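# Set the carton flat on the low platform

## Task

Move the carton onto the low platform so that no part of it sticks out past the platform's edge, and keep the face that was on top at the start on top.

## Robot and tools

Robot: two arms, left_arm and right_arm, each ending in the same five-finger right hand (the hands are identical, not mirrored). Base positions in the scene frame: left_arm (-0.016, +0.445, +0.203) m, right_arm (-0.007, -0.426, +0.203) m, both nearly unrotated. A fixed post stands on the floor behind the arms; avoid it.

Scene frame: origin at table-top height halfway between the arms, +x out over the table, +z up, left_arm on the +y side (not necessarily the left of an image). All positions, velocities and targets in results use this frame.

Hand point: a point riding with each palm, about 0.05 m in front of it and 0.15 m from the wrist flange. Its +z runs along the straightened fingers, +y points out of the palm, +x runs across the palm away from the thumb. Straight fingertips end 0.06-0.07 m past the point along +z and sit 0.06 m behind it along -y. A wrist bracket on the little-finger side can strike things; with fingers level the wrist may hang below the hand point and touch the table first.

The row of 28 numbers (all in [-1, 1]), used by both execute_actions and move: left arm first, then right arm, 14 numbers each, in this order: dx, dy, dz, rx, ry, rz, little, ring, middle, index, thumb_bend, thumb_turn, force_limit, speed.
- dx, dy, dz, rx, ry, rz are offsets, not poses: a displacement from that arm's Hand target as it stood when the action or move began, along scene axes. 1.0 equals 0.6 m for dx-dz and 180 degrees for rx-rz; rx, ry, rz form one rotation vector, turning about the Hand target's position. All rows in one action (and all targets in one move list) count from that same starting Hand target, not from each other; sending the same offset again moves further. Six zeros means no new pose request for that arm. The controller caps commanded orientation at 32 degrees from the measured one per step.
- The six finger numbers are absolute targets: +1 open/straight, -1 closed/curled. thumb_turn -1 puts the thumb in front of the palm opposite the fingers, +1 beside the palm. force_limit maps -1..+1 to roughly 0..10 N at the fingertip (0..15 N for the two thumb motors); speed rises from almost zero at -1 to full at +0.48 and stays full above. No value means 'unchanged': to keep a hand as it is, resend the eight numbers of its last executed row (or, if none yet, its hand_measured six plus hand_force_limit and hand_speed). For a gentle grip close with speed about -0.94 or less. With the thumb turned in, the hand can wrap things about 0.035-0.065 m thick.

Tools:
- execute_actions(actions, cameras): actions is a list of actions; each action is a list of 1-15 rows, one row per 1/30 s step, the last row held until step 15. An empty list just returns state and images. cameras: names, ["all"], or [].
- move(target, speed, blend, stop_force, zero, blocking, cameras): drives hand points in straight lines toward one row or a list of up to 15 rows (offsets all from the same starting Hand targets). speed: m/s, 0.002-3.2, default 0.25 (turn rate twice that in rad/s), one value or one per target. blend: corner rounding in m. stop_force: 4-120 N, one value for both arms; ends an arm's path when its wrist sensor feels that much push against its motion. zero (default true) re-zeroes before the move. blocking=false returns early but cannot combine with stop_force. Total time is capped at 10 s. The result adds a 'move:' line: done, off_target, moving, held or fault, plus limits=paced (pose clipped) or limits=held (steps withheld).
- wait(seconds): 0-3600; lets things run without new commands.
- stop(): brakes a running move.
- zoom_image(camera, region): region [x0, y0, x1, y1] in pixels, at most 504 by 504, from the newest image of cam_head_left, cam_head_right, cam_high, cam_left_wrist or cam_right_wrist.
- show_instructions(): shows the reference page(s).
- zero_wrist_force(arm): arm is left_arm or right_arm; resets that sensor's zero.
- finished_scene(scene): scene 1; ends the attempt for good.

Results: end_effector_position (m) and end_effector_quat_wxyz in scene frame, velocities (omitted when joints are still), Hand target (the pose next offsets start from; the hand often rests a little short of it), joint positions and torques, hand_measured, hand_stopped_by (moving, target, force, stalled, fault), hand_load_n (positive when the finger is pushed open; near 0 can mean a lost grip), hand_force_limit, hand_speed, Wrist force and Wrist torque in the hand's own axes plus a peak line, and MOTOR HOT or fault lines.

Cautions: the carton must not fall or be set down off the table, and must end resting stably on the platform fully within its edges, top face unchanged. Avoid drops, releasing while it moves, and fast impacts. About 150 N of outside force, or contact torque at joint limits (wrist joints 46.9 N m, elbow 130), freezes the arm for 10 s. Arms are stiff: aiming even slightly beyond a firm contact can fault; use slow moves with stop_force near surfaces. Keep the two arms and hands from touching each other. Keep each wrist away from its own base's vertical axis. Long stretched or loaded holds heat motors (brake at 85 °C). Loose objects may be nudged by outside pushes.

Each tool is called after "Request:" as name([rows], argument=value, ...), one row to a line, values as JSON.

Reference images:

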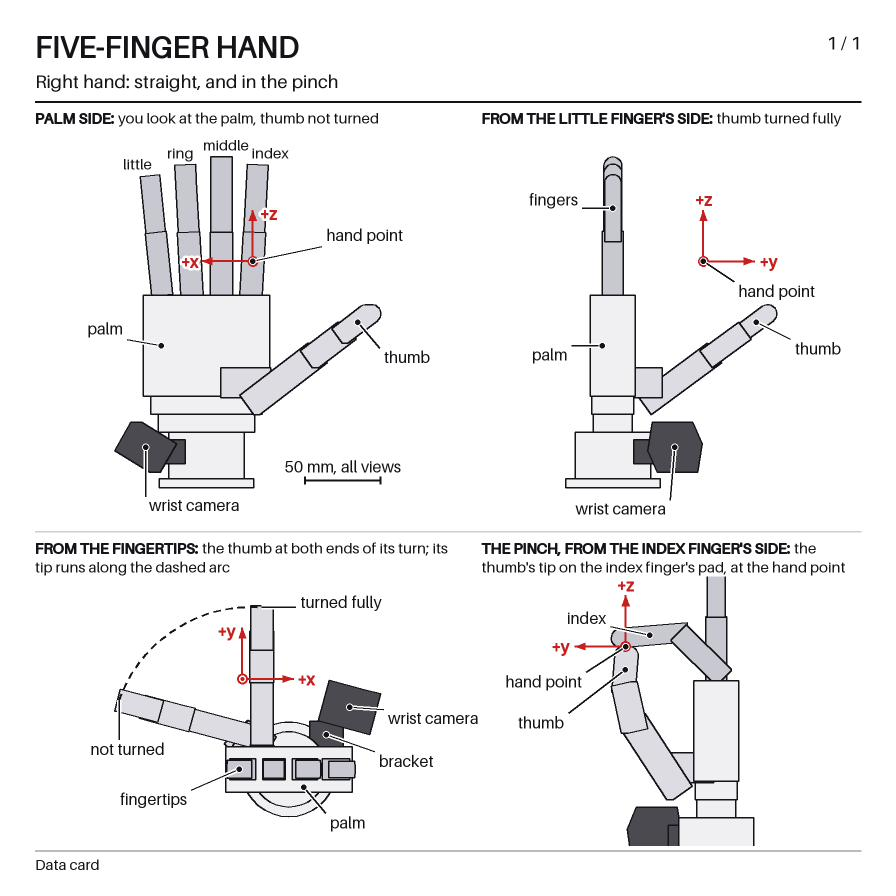

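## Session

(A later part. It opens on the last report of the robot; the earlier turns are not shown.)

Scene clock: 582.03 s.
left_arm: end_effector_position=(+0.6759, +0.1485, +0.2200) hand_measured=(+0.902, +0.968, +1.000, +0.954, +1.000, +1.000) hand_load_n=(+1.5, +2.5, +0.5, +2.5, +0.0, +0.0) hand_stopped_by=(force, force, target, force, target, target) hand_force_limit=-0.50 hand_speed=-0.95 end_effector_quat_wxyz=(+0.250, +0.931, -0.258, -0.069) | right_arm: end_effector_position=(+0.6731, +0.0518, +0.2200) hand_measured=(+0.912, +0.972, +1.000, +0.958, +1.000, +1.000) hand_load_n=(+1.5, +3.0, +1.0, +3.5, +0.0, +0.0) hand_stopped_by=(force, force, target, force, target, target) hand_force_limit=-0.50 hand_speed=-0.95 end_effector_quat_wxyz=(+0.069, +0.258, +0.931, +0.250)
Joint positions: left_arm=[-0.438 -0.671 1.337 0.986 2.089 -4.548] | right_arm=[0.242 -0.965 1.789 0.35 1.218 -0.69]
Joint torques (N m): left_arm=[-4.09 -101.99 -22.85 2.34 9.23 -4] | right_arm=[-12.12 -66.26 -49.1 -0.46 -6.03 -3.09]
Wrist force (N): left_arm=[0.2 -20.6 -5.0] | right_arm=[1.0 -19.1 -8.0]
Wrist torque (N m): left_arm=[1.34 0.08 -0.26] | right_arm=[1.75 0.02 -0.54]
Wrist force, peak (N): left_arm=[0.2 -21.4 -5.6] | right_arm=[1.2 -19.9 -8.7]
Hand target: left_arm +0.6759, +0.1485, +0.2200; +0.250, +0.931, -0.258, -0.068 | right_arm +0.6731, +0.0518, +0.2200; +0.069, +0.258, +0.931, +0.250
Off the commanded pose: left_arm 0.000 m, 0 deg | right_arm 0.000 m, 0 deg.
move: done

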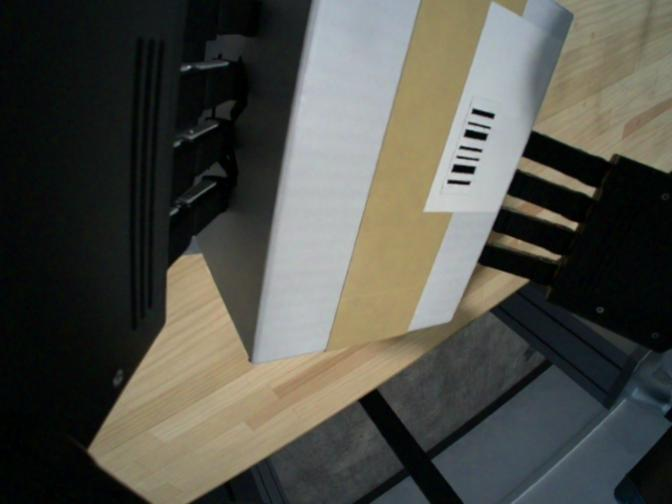

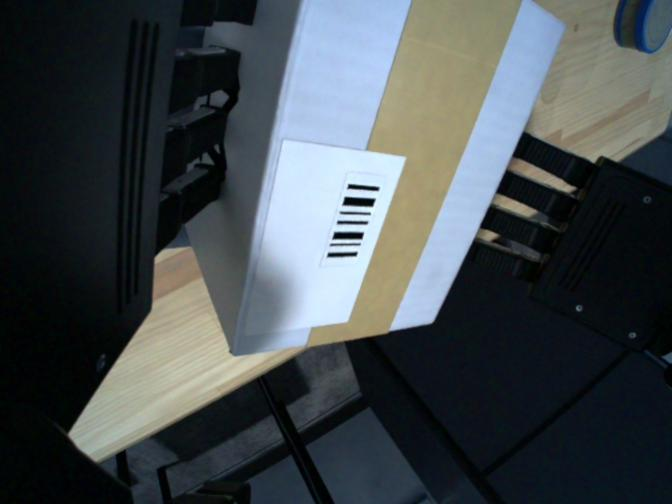

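Request:
move(target=[-0.0084,-0.0002,0,0,0,0.0333,0.7,0.75,1,0.75,1,1,-0.5,-0.95,0.0084,0.0002,0,0,0,0.0333,0.7,0.75,1,0.75,1,1,-0.5,-0.95], speed=0.03, cameras=["cam_high","cam_head_left"])

Request:
zoom_image(camera="cam_head_left", region=[330, 150, 550, 330])

Request:
zoom_image(camera="cam_high", region=[370, 140, 600, 320])

Scene clock: 594.87 s.
left_arm: end_effector_position=(+0.6708, +0.1484, +0.2200) hand_measured=(+0.902, +0.968, +1.000, +0.954, +1.000, +1.000) hand_load_n=(+2.0, +2.5, +0.5, +3.0, +0.0, +0.5) hand_stopped_by=(force, force, target, force, target, target) hand_force_limit=-0.50 hand_speed=-0.95 end_effector_quat_wxyz=(+0.253, +0.943, -0.209, -0.055) | right_arm: end_effector_position=(+0.6782, +0.0519, +0.2200) hand_measured=(+0.912, +0.972, +1.000, +0.958, +1.000, +1.000) hand_load_n=(+2.0, +3.0, +1.5, +4.0, +0.0, +0.0) hand_stopped_by=(force, force, target, force, target, target) hand_force_limit=-0.50 hand_speed=-0.95 end_effector_quat_wxyz=(+0.056, +0.209, +0.943, +0.253)
Joint positions: left_arm=[-0.434 -0.708 1.397 0.904 2.095 -4.665] | right_arm=[0.215 -0.942 1.759 0.405 1.17 -0.821]
Joint torques (N m): left_arm=[-6.8 -102.43 -22.5 1.34 9.97 -3.69] | right_arm=[-9.24 -66.38 -48.5 -0.02 -7.25 -3.24]
Wrist force (N): left_arm=[0.0 -21.6 -5.7] | right_arm=[0.4 -19.9 -8.4]
Wrist torque (N m): left_arm=[1.39 0.07 -0.28] | right_arm=[1.85 0.05 -0.56]
Wrist force, peak (N): left_arm=[0.1 -22.5 -5.6] | right_arm=[0.7 -20.7 -9.1]
Hand target: left_arm +0.6708, +0.1484, +0.2200; +0.253, +0.943, -0.209, -0.055 | right_arm +0.6782, +0.0519, +0.2200; +0.056, +0.209, +0.943, +0.253
Off the commanded pose: left_arm 0.000 m, 0 deg | right_arm 0.000 m, 0 deg.
move: done
Images, in order (width x height): cam_head_left 896x504, cam_high 896x504.

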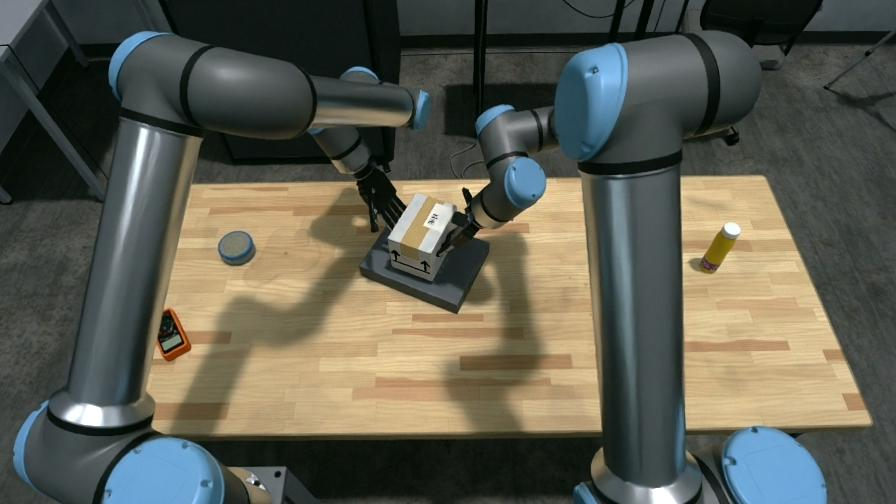

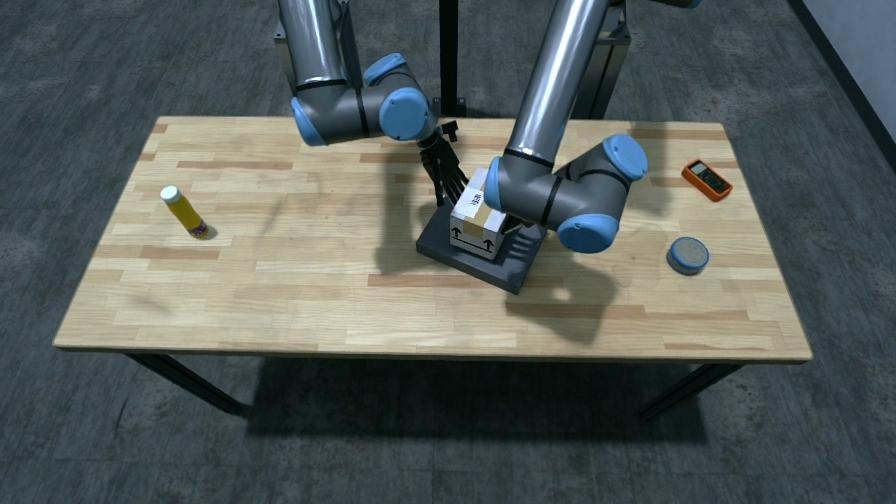

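Scaled by 2.291 from the camera's image (finer frame: 1280x720).

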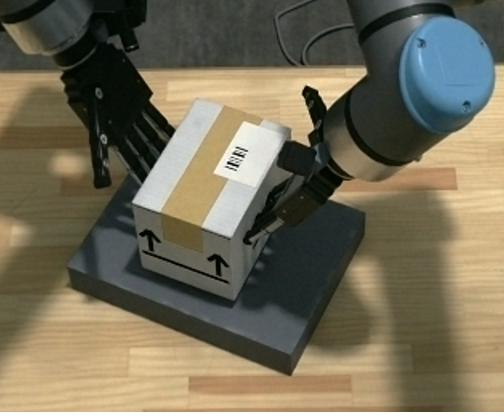

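Scaled by 2.191 from the camera's image (finer frame: 1280x720).

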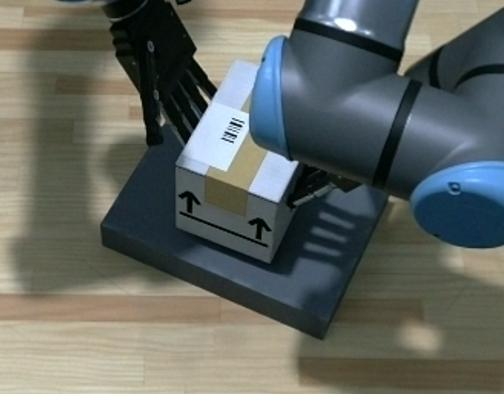

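Request:
move(target=[0,0,-0.03,0,0,0,0.7,0.75,1,0.75,1,1,-0.5,-0.95,0,0,-0.03,0,0,0,0.7,0.75,1,0.75,1,1,-0.5,-0.95], speed=0.03, cameras=[])

Request:
move(target=[0,0,-0.05,0,0,0,0.7,0.75,1,0.75,1,1,-0.5,-0.95,0,0,-0.05,0,0,0,0.7,0.75,1,0.75,1,1,-0.5,-0.95], speed=0.004, stop_force=4, cameras=["cam_high","cam_head_left"])

Request:
zoom_image(camera="cam_head_left", region=[330, 150, 550, 330])

Scene clock: 604.10 s.
left_arm: end_effector_position=(+0.6708, +0.1484, +0.2021) hand_measured=(+0.902, +0.968, +1.000, +0.954, +1.000, +1.000) hand_load_n=(+1.5, +2.5, +0.5, +2.5, +0.0, +0.0) hand_stopped_by=(force, force, target, force, target, target) hand_force_limit=-0.50 hand_speed=-0.95 end_effector_quat_wxyz=(+0.253, +0.943, -0.209, -0.055) | right_arm: end_effector_position=(+0.6782, +0.0520, +0.2022) hand_measured=(+0.912, +0.972, +1.000, +0.958, +1.000, +1.000) hand_load_n=(+1.0, +2.0, +0.5, +2.5, +0.0, +0.0) hand_stopped_by=(force, force, target, force, target, target) hand_force_limit=-0.50 hand_speed=-0.95 end_effector_quat_wxyz=(+0.056, +0.209, +0.943, +0.253)
Joint positions: left_arm=[-0.434 -0.689 1.399 0.884 2.095 -4.665] | right_arm=[0.215 -0.92 1.762 0.38 1.17 -0.821]
Joint torques (N m): left_arm=[-12.6 -66.25 -21.17 -0.81 8.72 -3.37] | right_arm=[-7.86 -54.43 -28.4 -5.03 -4.31 -2.6]
Wrist force (N): left_arm=[0.2 -22.1 -21.6] | right_arm=[1.1 -14.0 -27.2]
Wrist torque (N m): left_arm=[2.32 0.61 -0.32] | right_arm=[2.43 0.49 -0.39]
Wrist force, peak (N): left_arm=[0.2 -22.1 -21.6] | right_arm=[1.1 -14.0 -27.2]
Hand target: left_arm +0.6708, +0.1484, +0.2020; +0.253, +0.943, -0.209, -0.055 | right_arm +0.6782, +0.0519, +0.2020; +0.056, +0.209, +0.943, +0.253
Off the commanded pose: left_arm 0.000 m, 0 deg | right_arm 0.000 m, 0 deg.
move: done

Scene clock: 612.33 s.
left_arm: end_effector_position=(+0.6708, +0.1484, +0.2021) hand_measured=(+0.902, +0.968, +1.000, +0.954, +1.000, +1.000) hand_load_n=(+1.5, +2.5, +0.5, +2.5, +0.0, +0.0) hand_stopped_by=(force, force, target, force, target, target) hand_force_limit=-0.50 hand_speed=-0.95 end_effector_quat_wxyz=(+0.253, +0.943, -0.209, -0.055) | right_arm: end_effector_position=(+0.6782, +0.0519, +0.1720) hand_measured=(+0.912, +0.972, +1.000, +0.958, +1.000, +1.000) hand_load_n=(+1.0, +2.0, +0.5, +2.5, +0.0, +0.0) hand_stopped_by=(force, force, target, force, target, target) hand_force_limit=-0.50 hand_speed=-0.95 end_effector_quat_wxyz=(+0.056, +0.209, +0.943, +0.253)
Joint positions: left_arm=[-0.434 -0.689 1.399 0.884 2.095 -4.665] | right_arm=[0.215 -0.882 1.766 0.338 1.17 -0.821]
Joint torques (N m): left_arm=[-20.11 -82.91 -20.03 5.13 8.8 -3.79] | right_arm=[27.08 -56.02 -26.92 -4.22 -2.96 1.92]
Wrist force (N): left_arm=[0.1 -20.9 -22.4] | right_arm=[0.0 -13.7 -25.5]
Wrist torque (N m): left_arm=[2.25 0.59 -0.29] | right_arm=[2.37 0.42 -0.45]
Wrist force, peak (N): left_arm=[0.0 -22.1 -22.5] | right_arm=[0.7 -13.3 -28.0]
Hand target: left_arm +0.6708, +0.1484, +0.2021; +0.253, +0.943, -0.209, -0.055 (not the last commanded pose) | right_arm +0.6782, +0.0519, +0.1720; +0.056, +0.209, +0.943, +0.253
Off the commanded pose: left_arm 0.030 m, 0 deg | right_arm 0.000 m, 0 deg.
move: contact (left_arm)
Images, in order (width x height): cam_head_left 896x504, cam_high 896x504.

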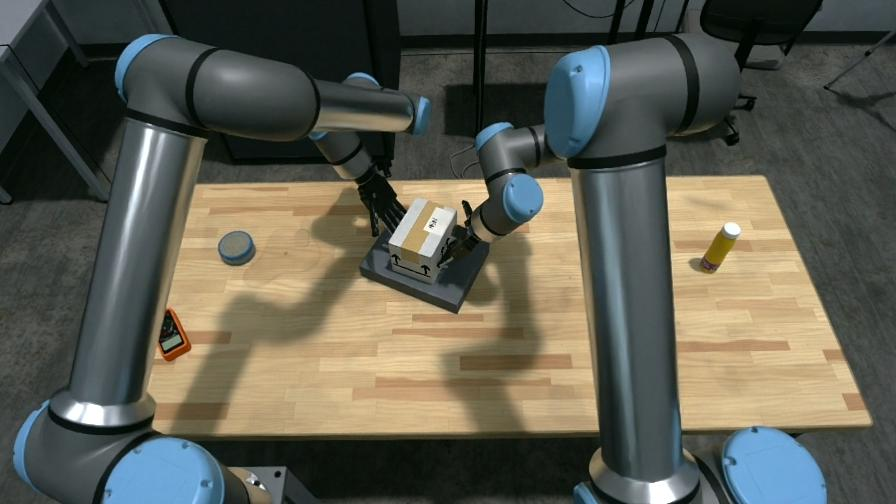

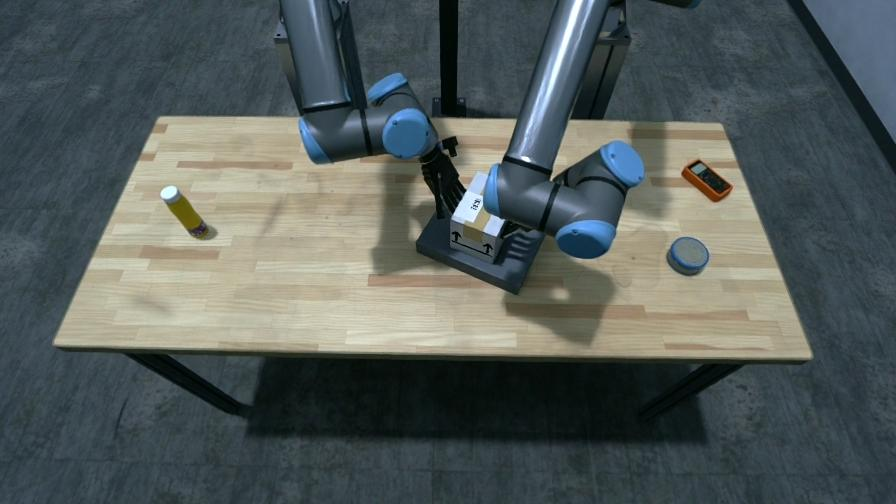

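Scaled by 2.291 from the camera's image (finer frame: 1280x720).

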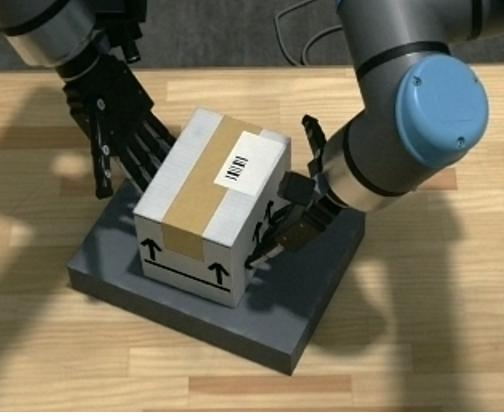

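Request:
move([
  [0.0211,0.0453,0,0,0,0,0.7,0.75,1,0.75,1,1,-0.5,-0.95,-0.0211,-0.0453,0,0,0,0,0.7,0.75,1,0.75,1,1,-0.5,-0.95],
  [0.07,0.151,0.05,0,0,0,0.7,0.75,1,0.75,1,1,-0.5,-0.95,-0.07,-0.151,0.05,0,0,0,0.7,0.75,1,0.75,1,1,-0.5,-0.95],
], speed=[0.015,0.1], blend=[0.01,0], cameras=["all"])

Request:
zoom_image(camera="cam_head_left", region=[330, 150, 550, 330])

Request:
zoom_image(camera="cam_high", region=[370, 140, 600, 320])

Scene clock: 631.40 s.
left_arm: end_effector_position=(+0.7128, +0.2389, +0.2321) hand_measured=(+0.902, +0.968, +1.000, +0.954, +1.000, +1.000) hand_load_n=(+0.0, +0.0, +0.0, +0.0, +0.0, +0.0) hand_stopped_by=(force, force, target, force, target, target) hand_force_limit=-0.50 hand_speed=-0.95 end_effector_quat_wxyz=(+0.253, +0.943, -0.209, -0.055) | right_arm: end_effector_position=(+0.6362, -0.0386, +0.2020) hand_measured=(+0.912, +0.972, +1.000, +0.958, +1.000, +1.000) hand_load_n=(+0.0, +0.5, +0.0, +0.0, +0.0, +0.0) hand_stopped_by=(force, force, target, force, target, target) hand_force_limit=-0.50 hand_speed=-0.95 end_effector_quat_wxyz=(+0.056, +0.209, +0.943, +0.253)
Joint positions: left_arm=[-0.311 -0.671 1.313 1.022 2.087 -4.522] | right_arm=[0.079 -0.995 1.93 0.346 1.127 -0.964]
Joint torques (N m): left_arm=[11.37 -75.2 -37.59 8.51 -1.43 3.41] | right_arm=[-22.6 -83.9 -17.94 4.86 -2.5 -3.26]
Wrist force (N): left_arm=[0.0 -0.8 1.7] | right_arm=[0.8 -0.6 -1.4]
Wrist torque (N m): left_arm=[-0.25 -0.09 -0.13] | right_arm=[0.11 -0.15 -0.08]
Wrist force, peak (N): left_arm=[0.3 -21.2 -22.5] | right_arm=[0.3 -14.0 -26.1]
Hand target: left_arm +0.7128, +0.2390, +0.2321; +0.253, +0.943, -0.209, -0.055 | right_arm +0.6362, -0.0387, +0.2020; +0.056, +0.209, +0.943, +0.253
Off the commanded pose: left_arm 0.000 m, 0 deg | right_arm 0.000 m, 0 deg.
move: done

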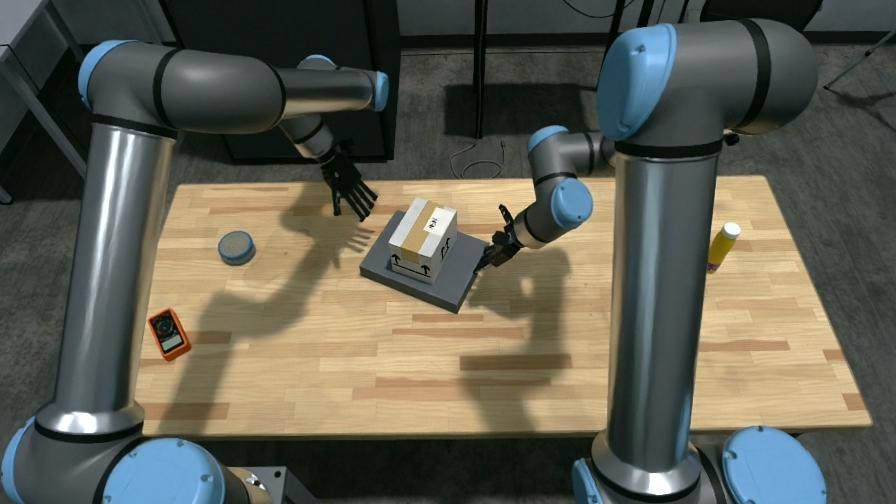

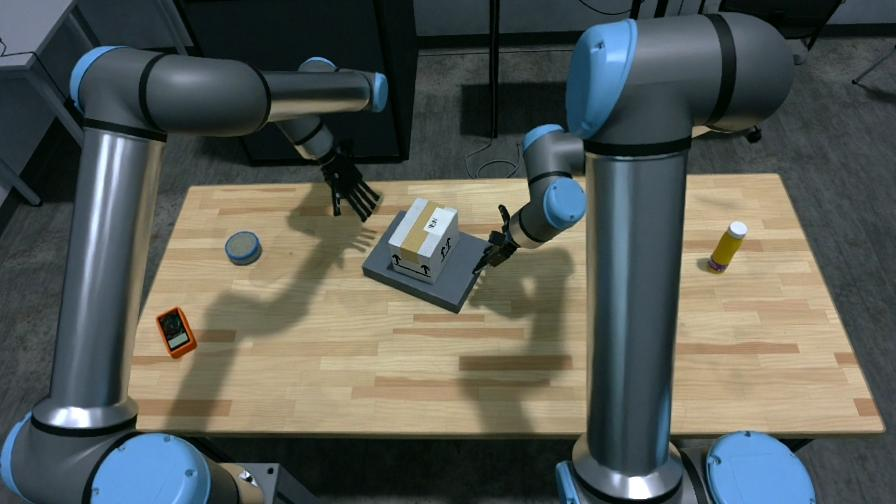

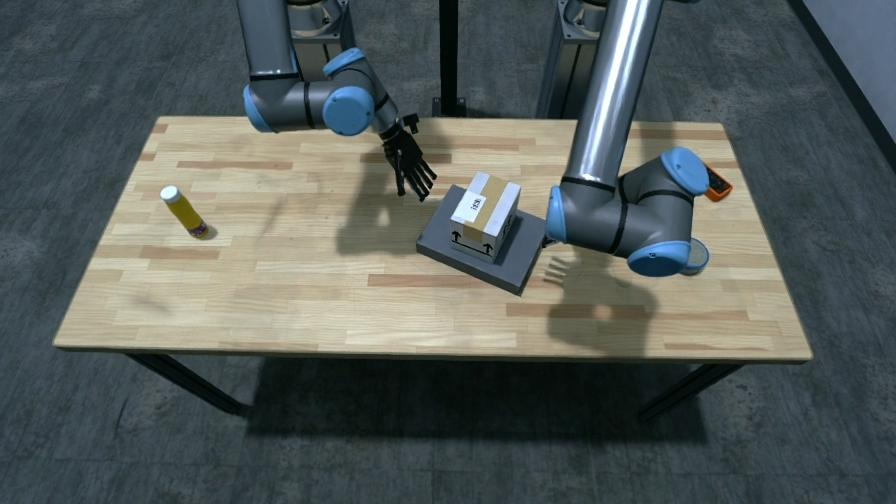

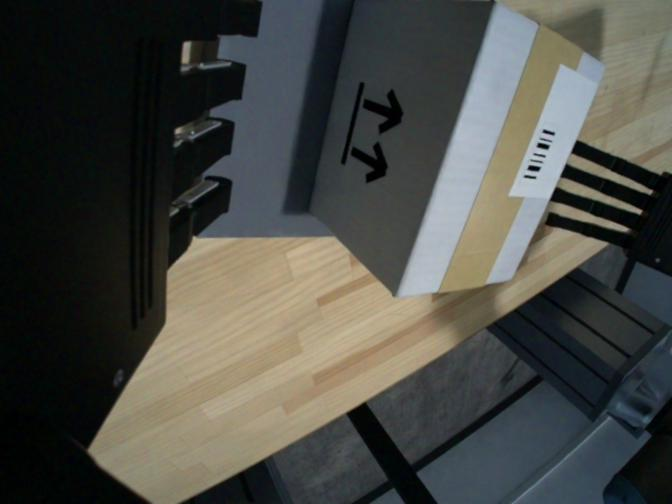

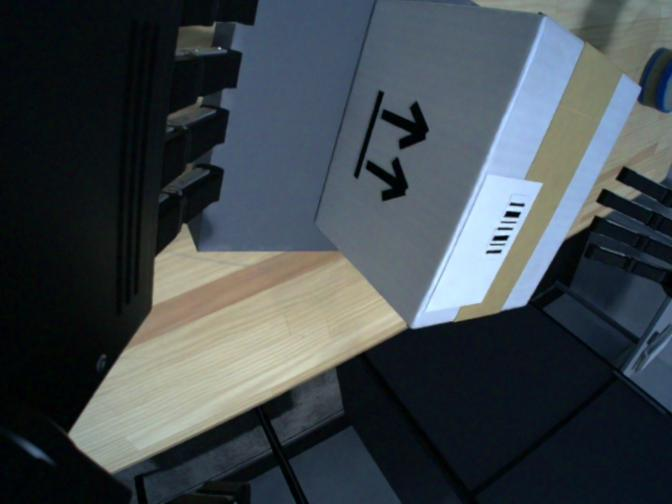

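Scaled by 2.291 from the camera's image (finer frame: 1280x720).

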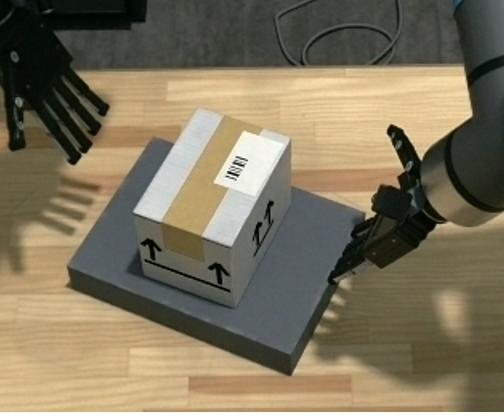

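Scaled by 2.191 from the camera's image (finer frame: 1280x720).

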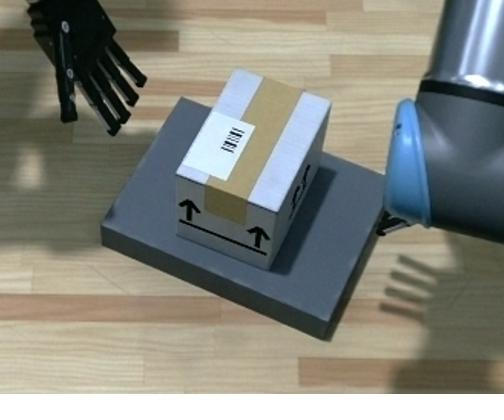

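Request:
finished_scene()

The scene is finished: the task was done.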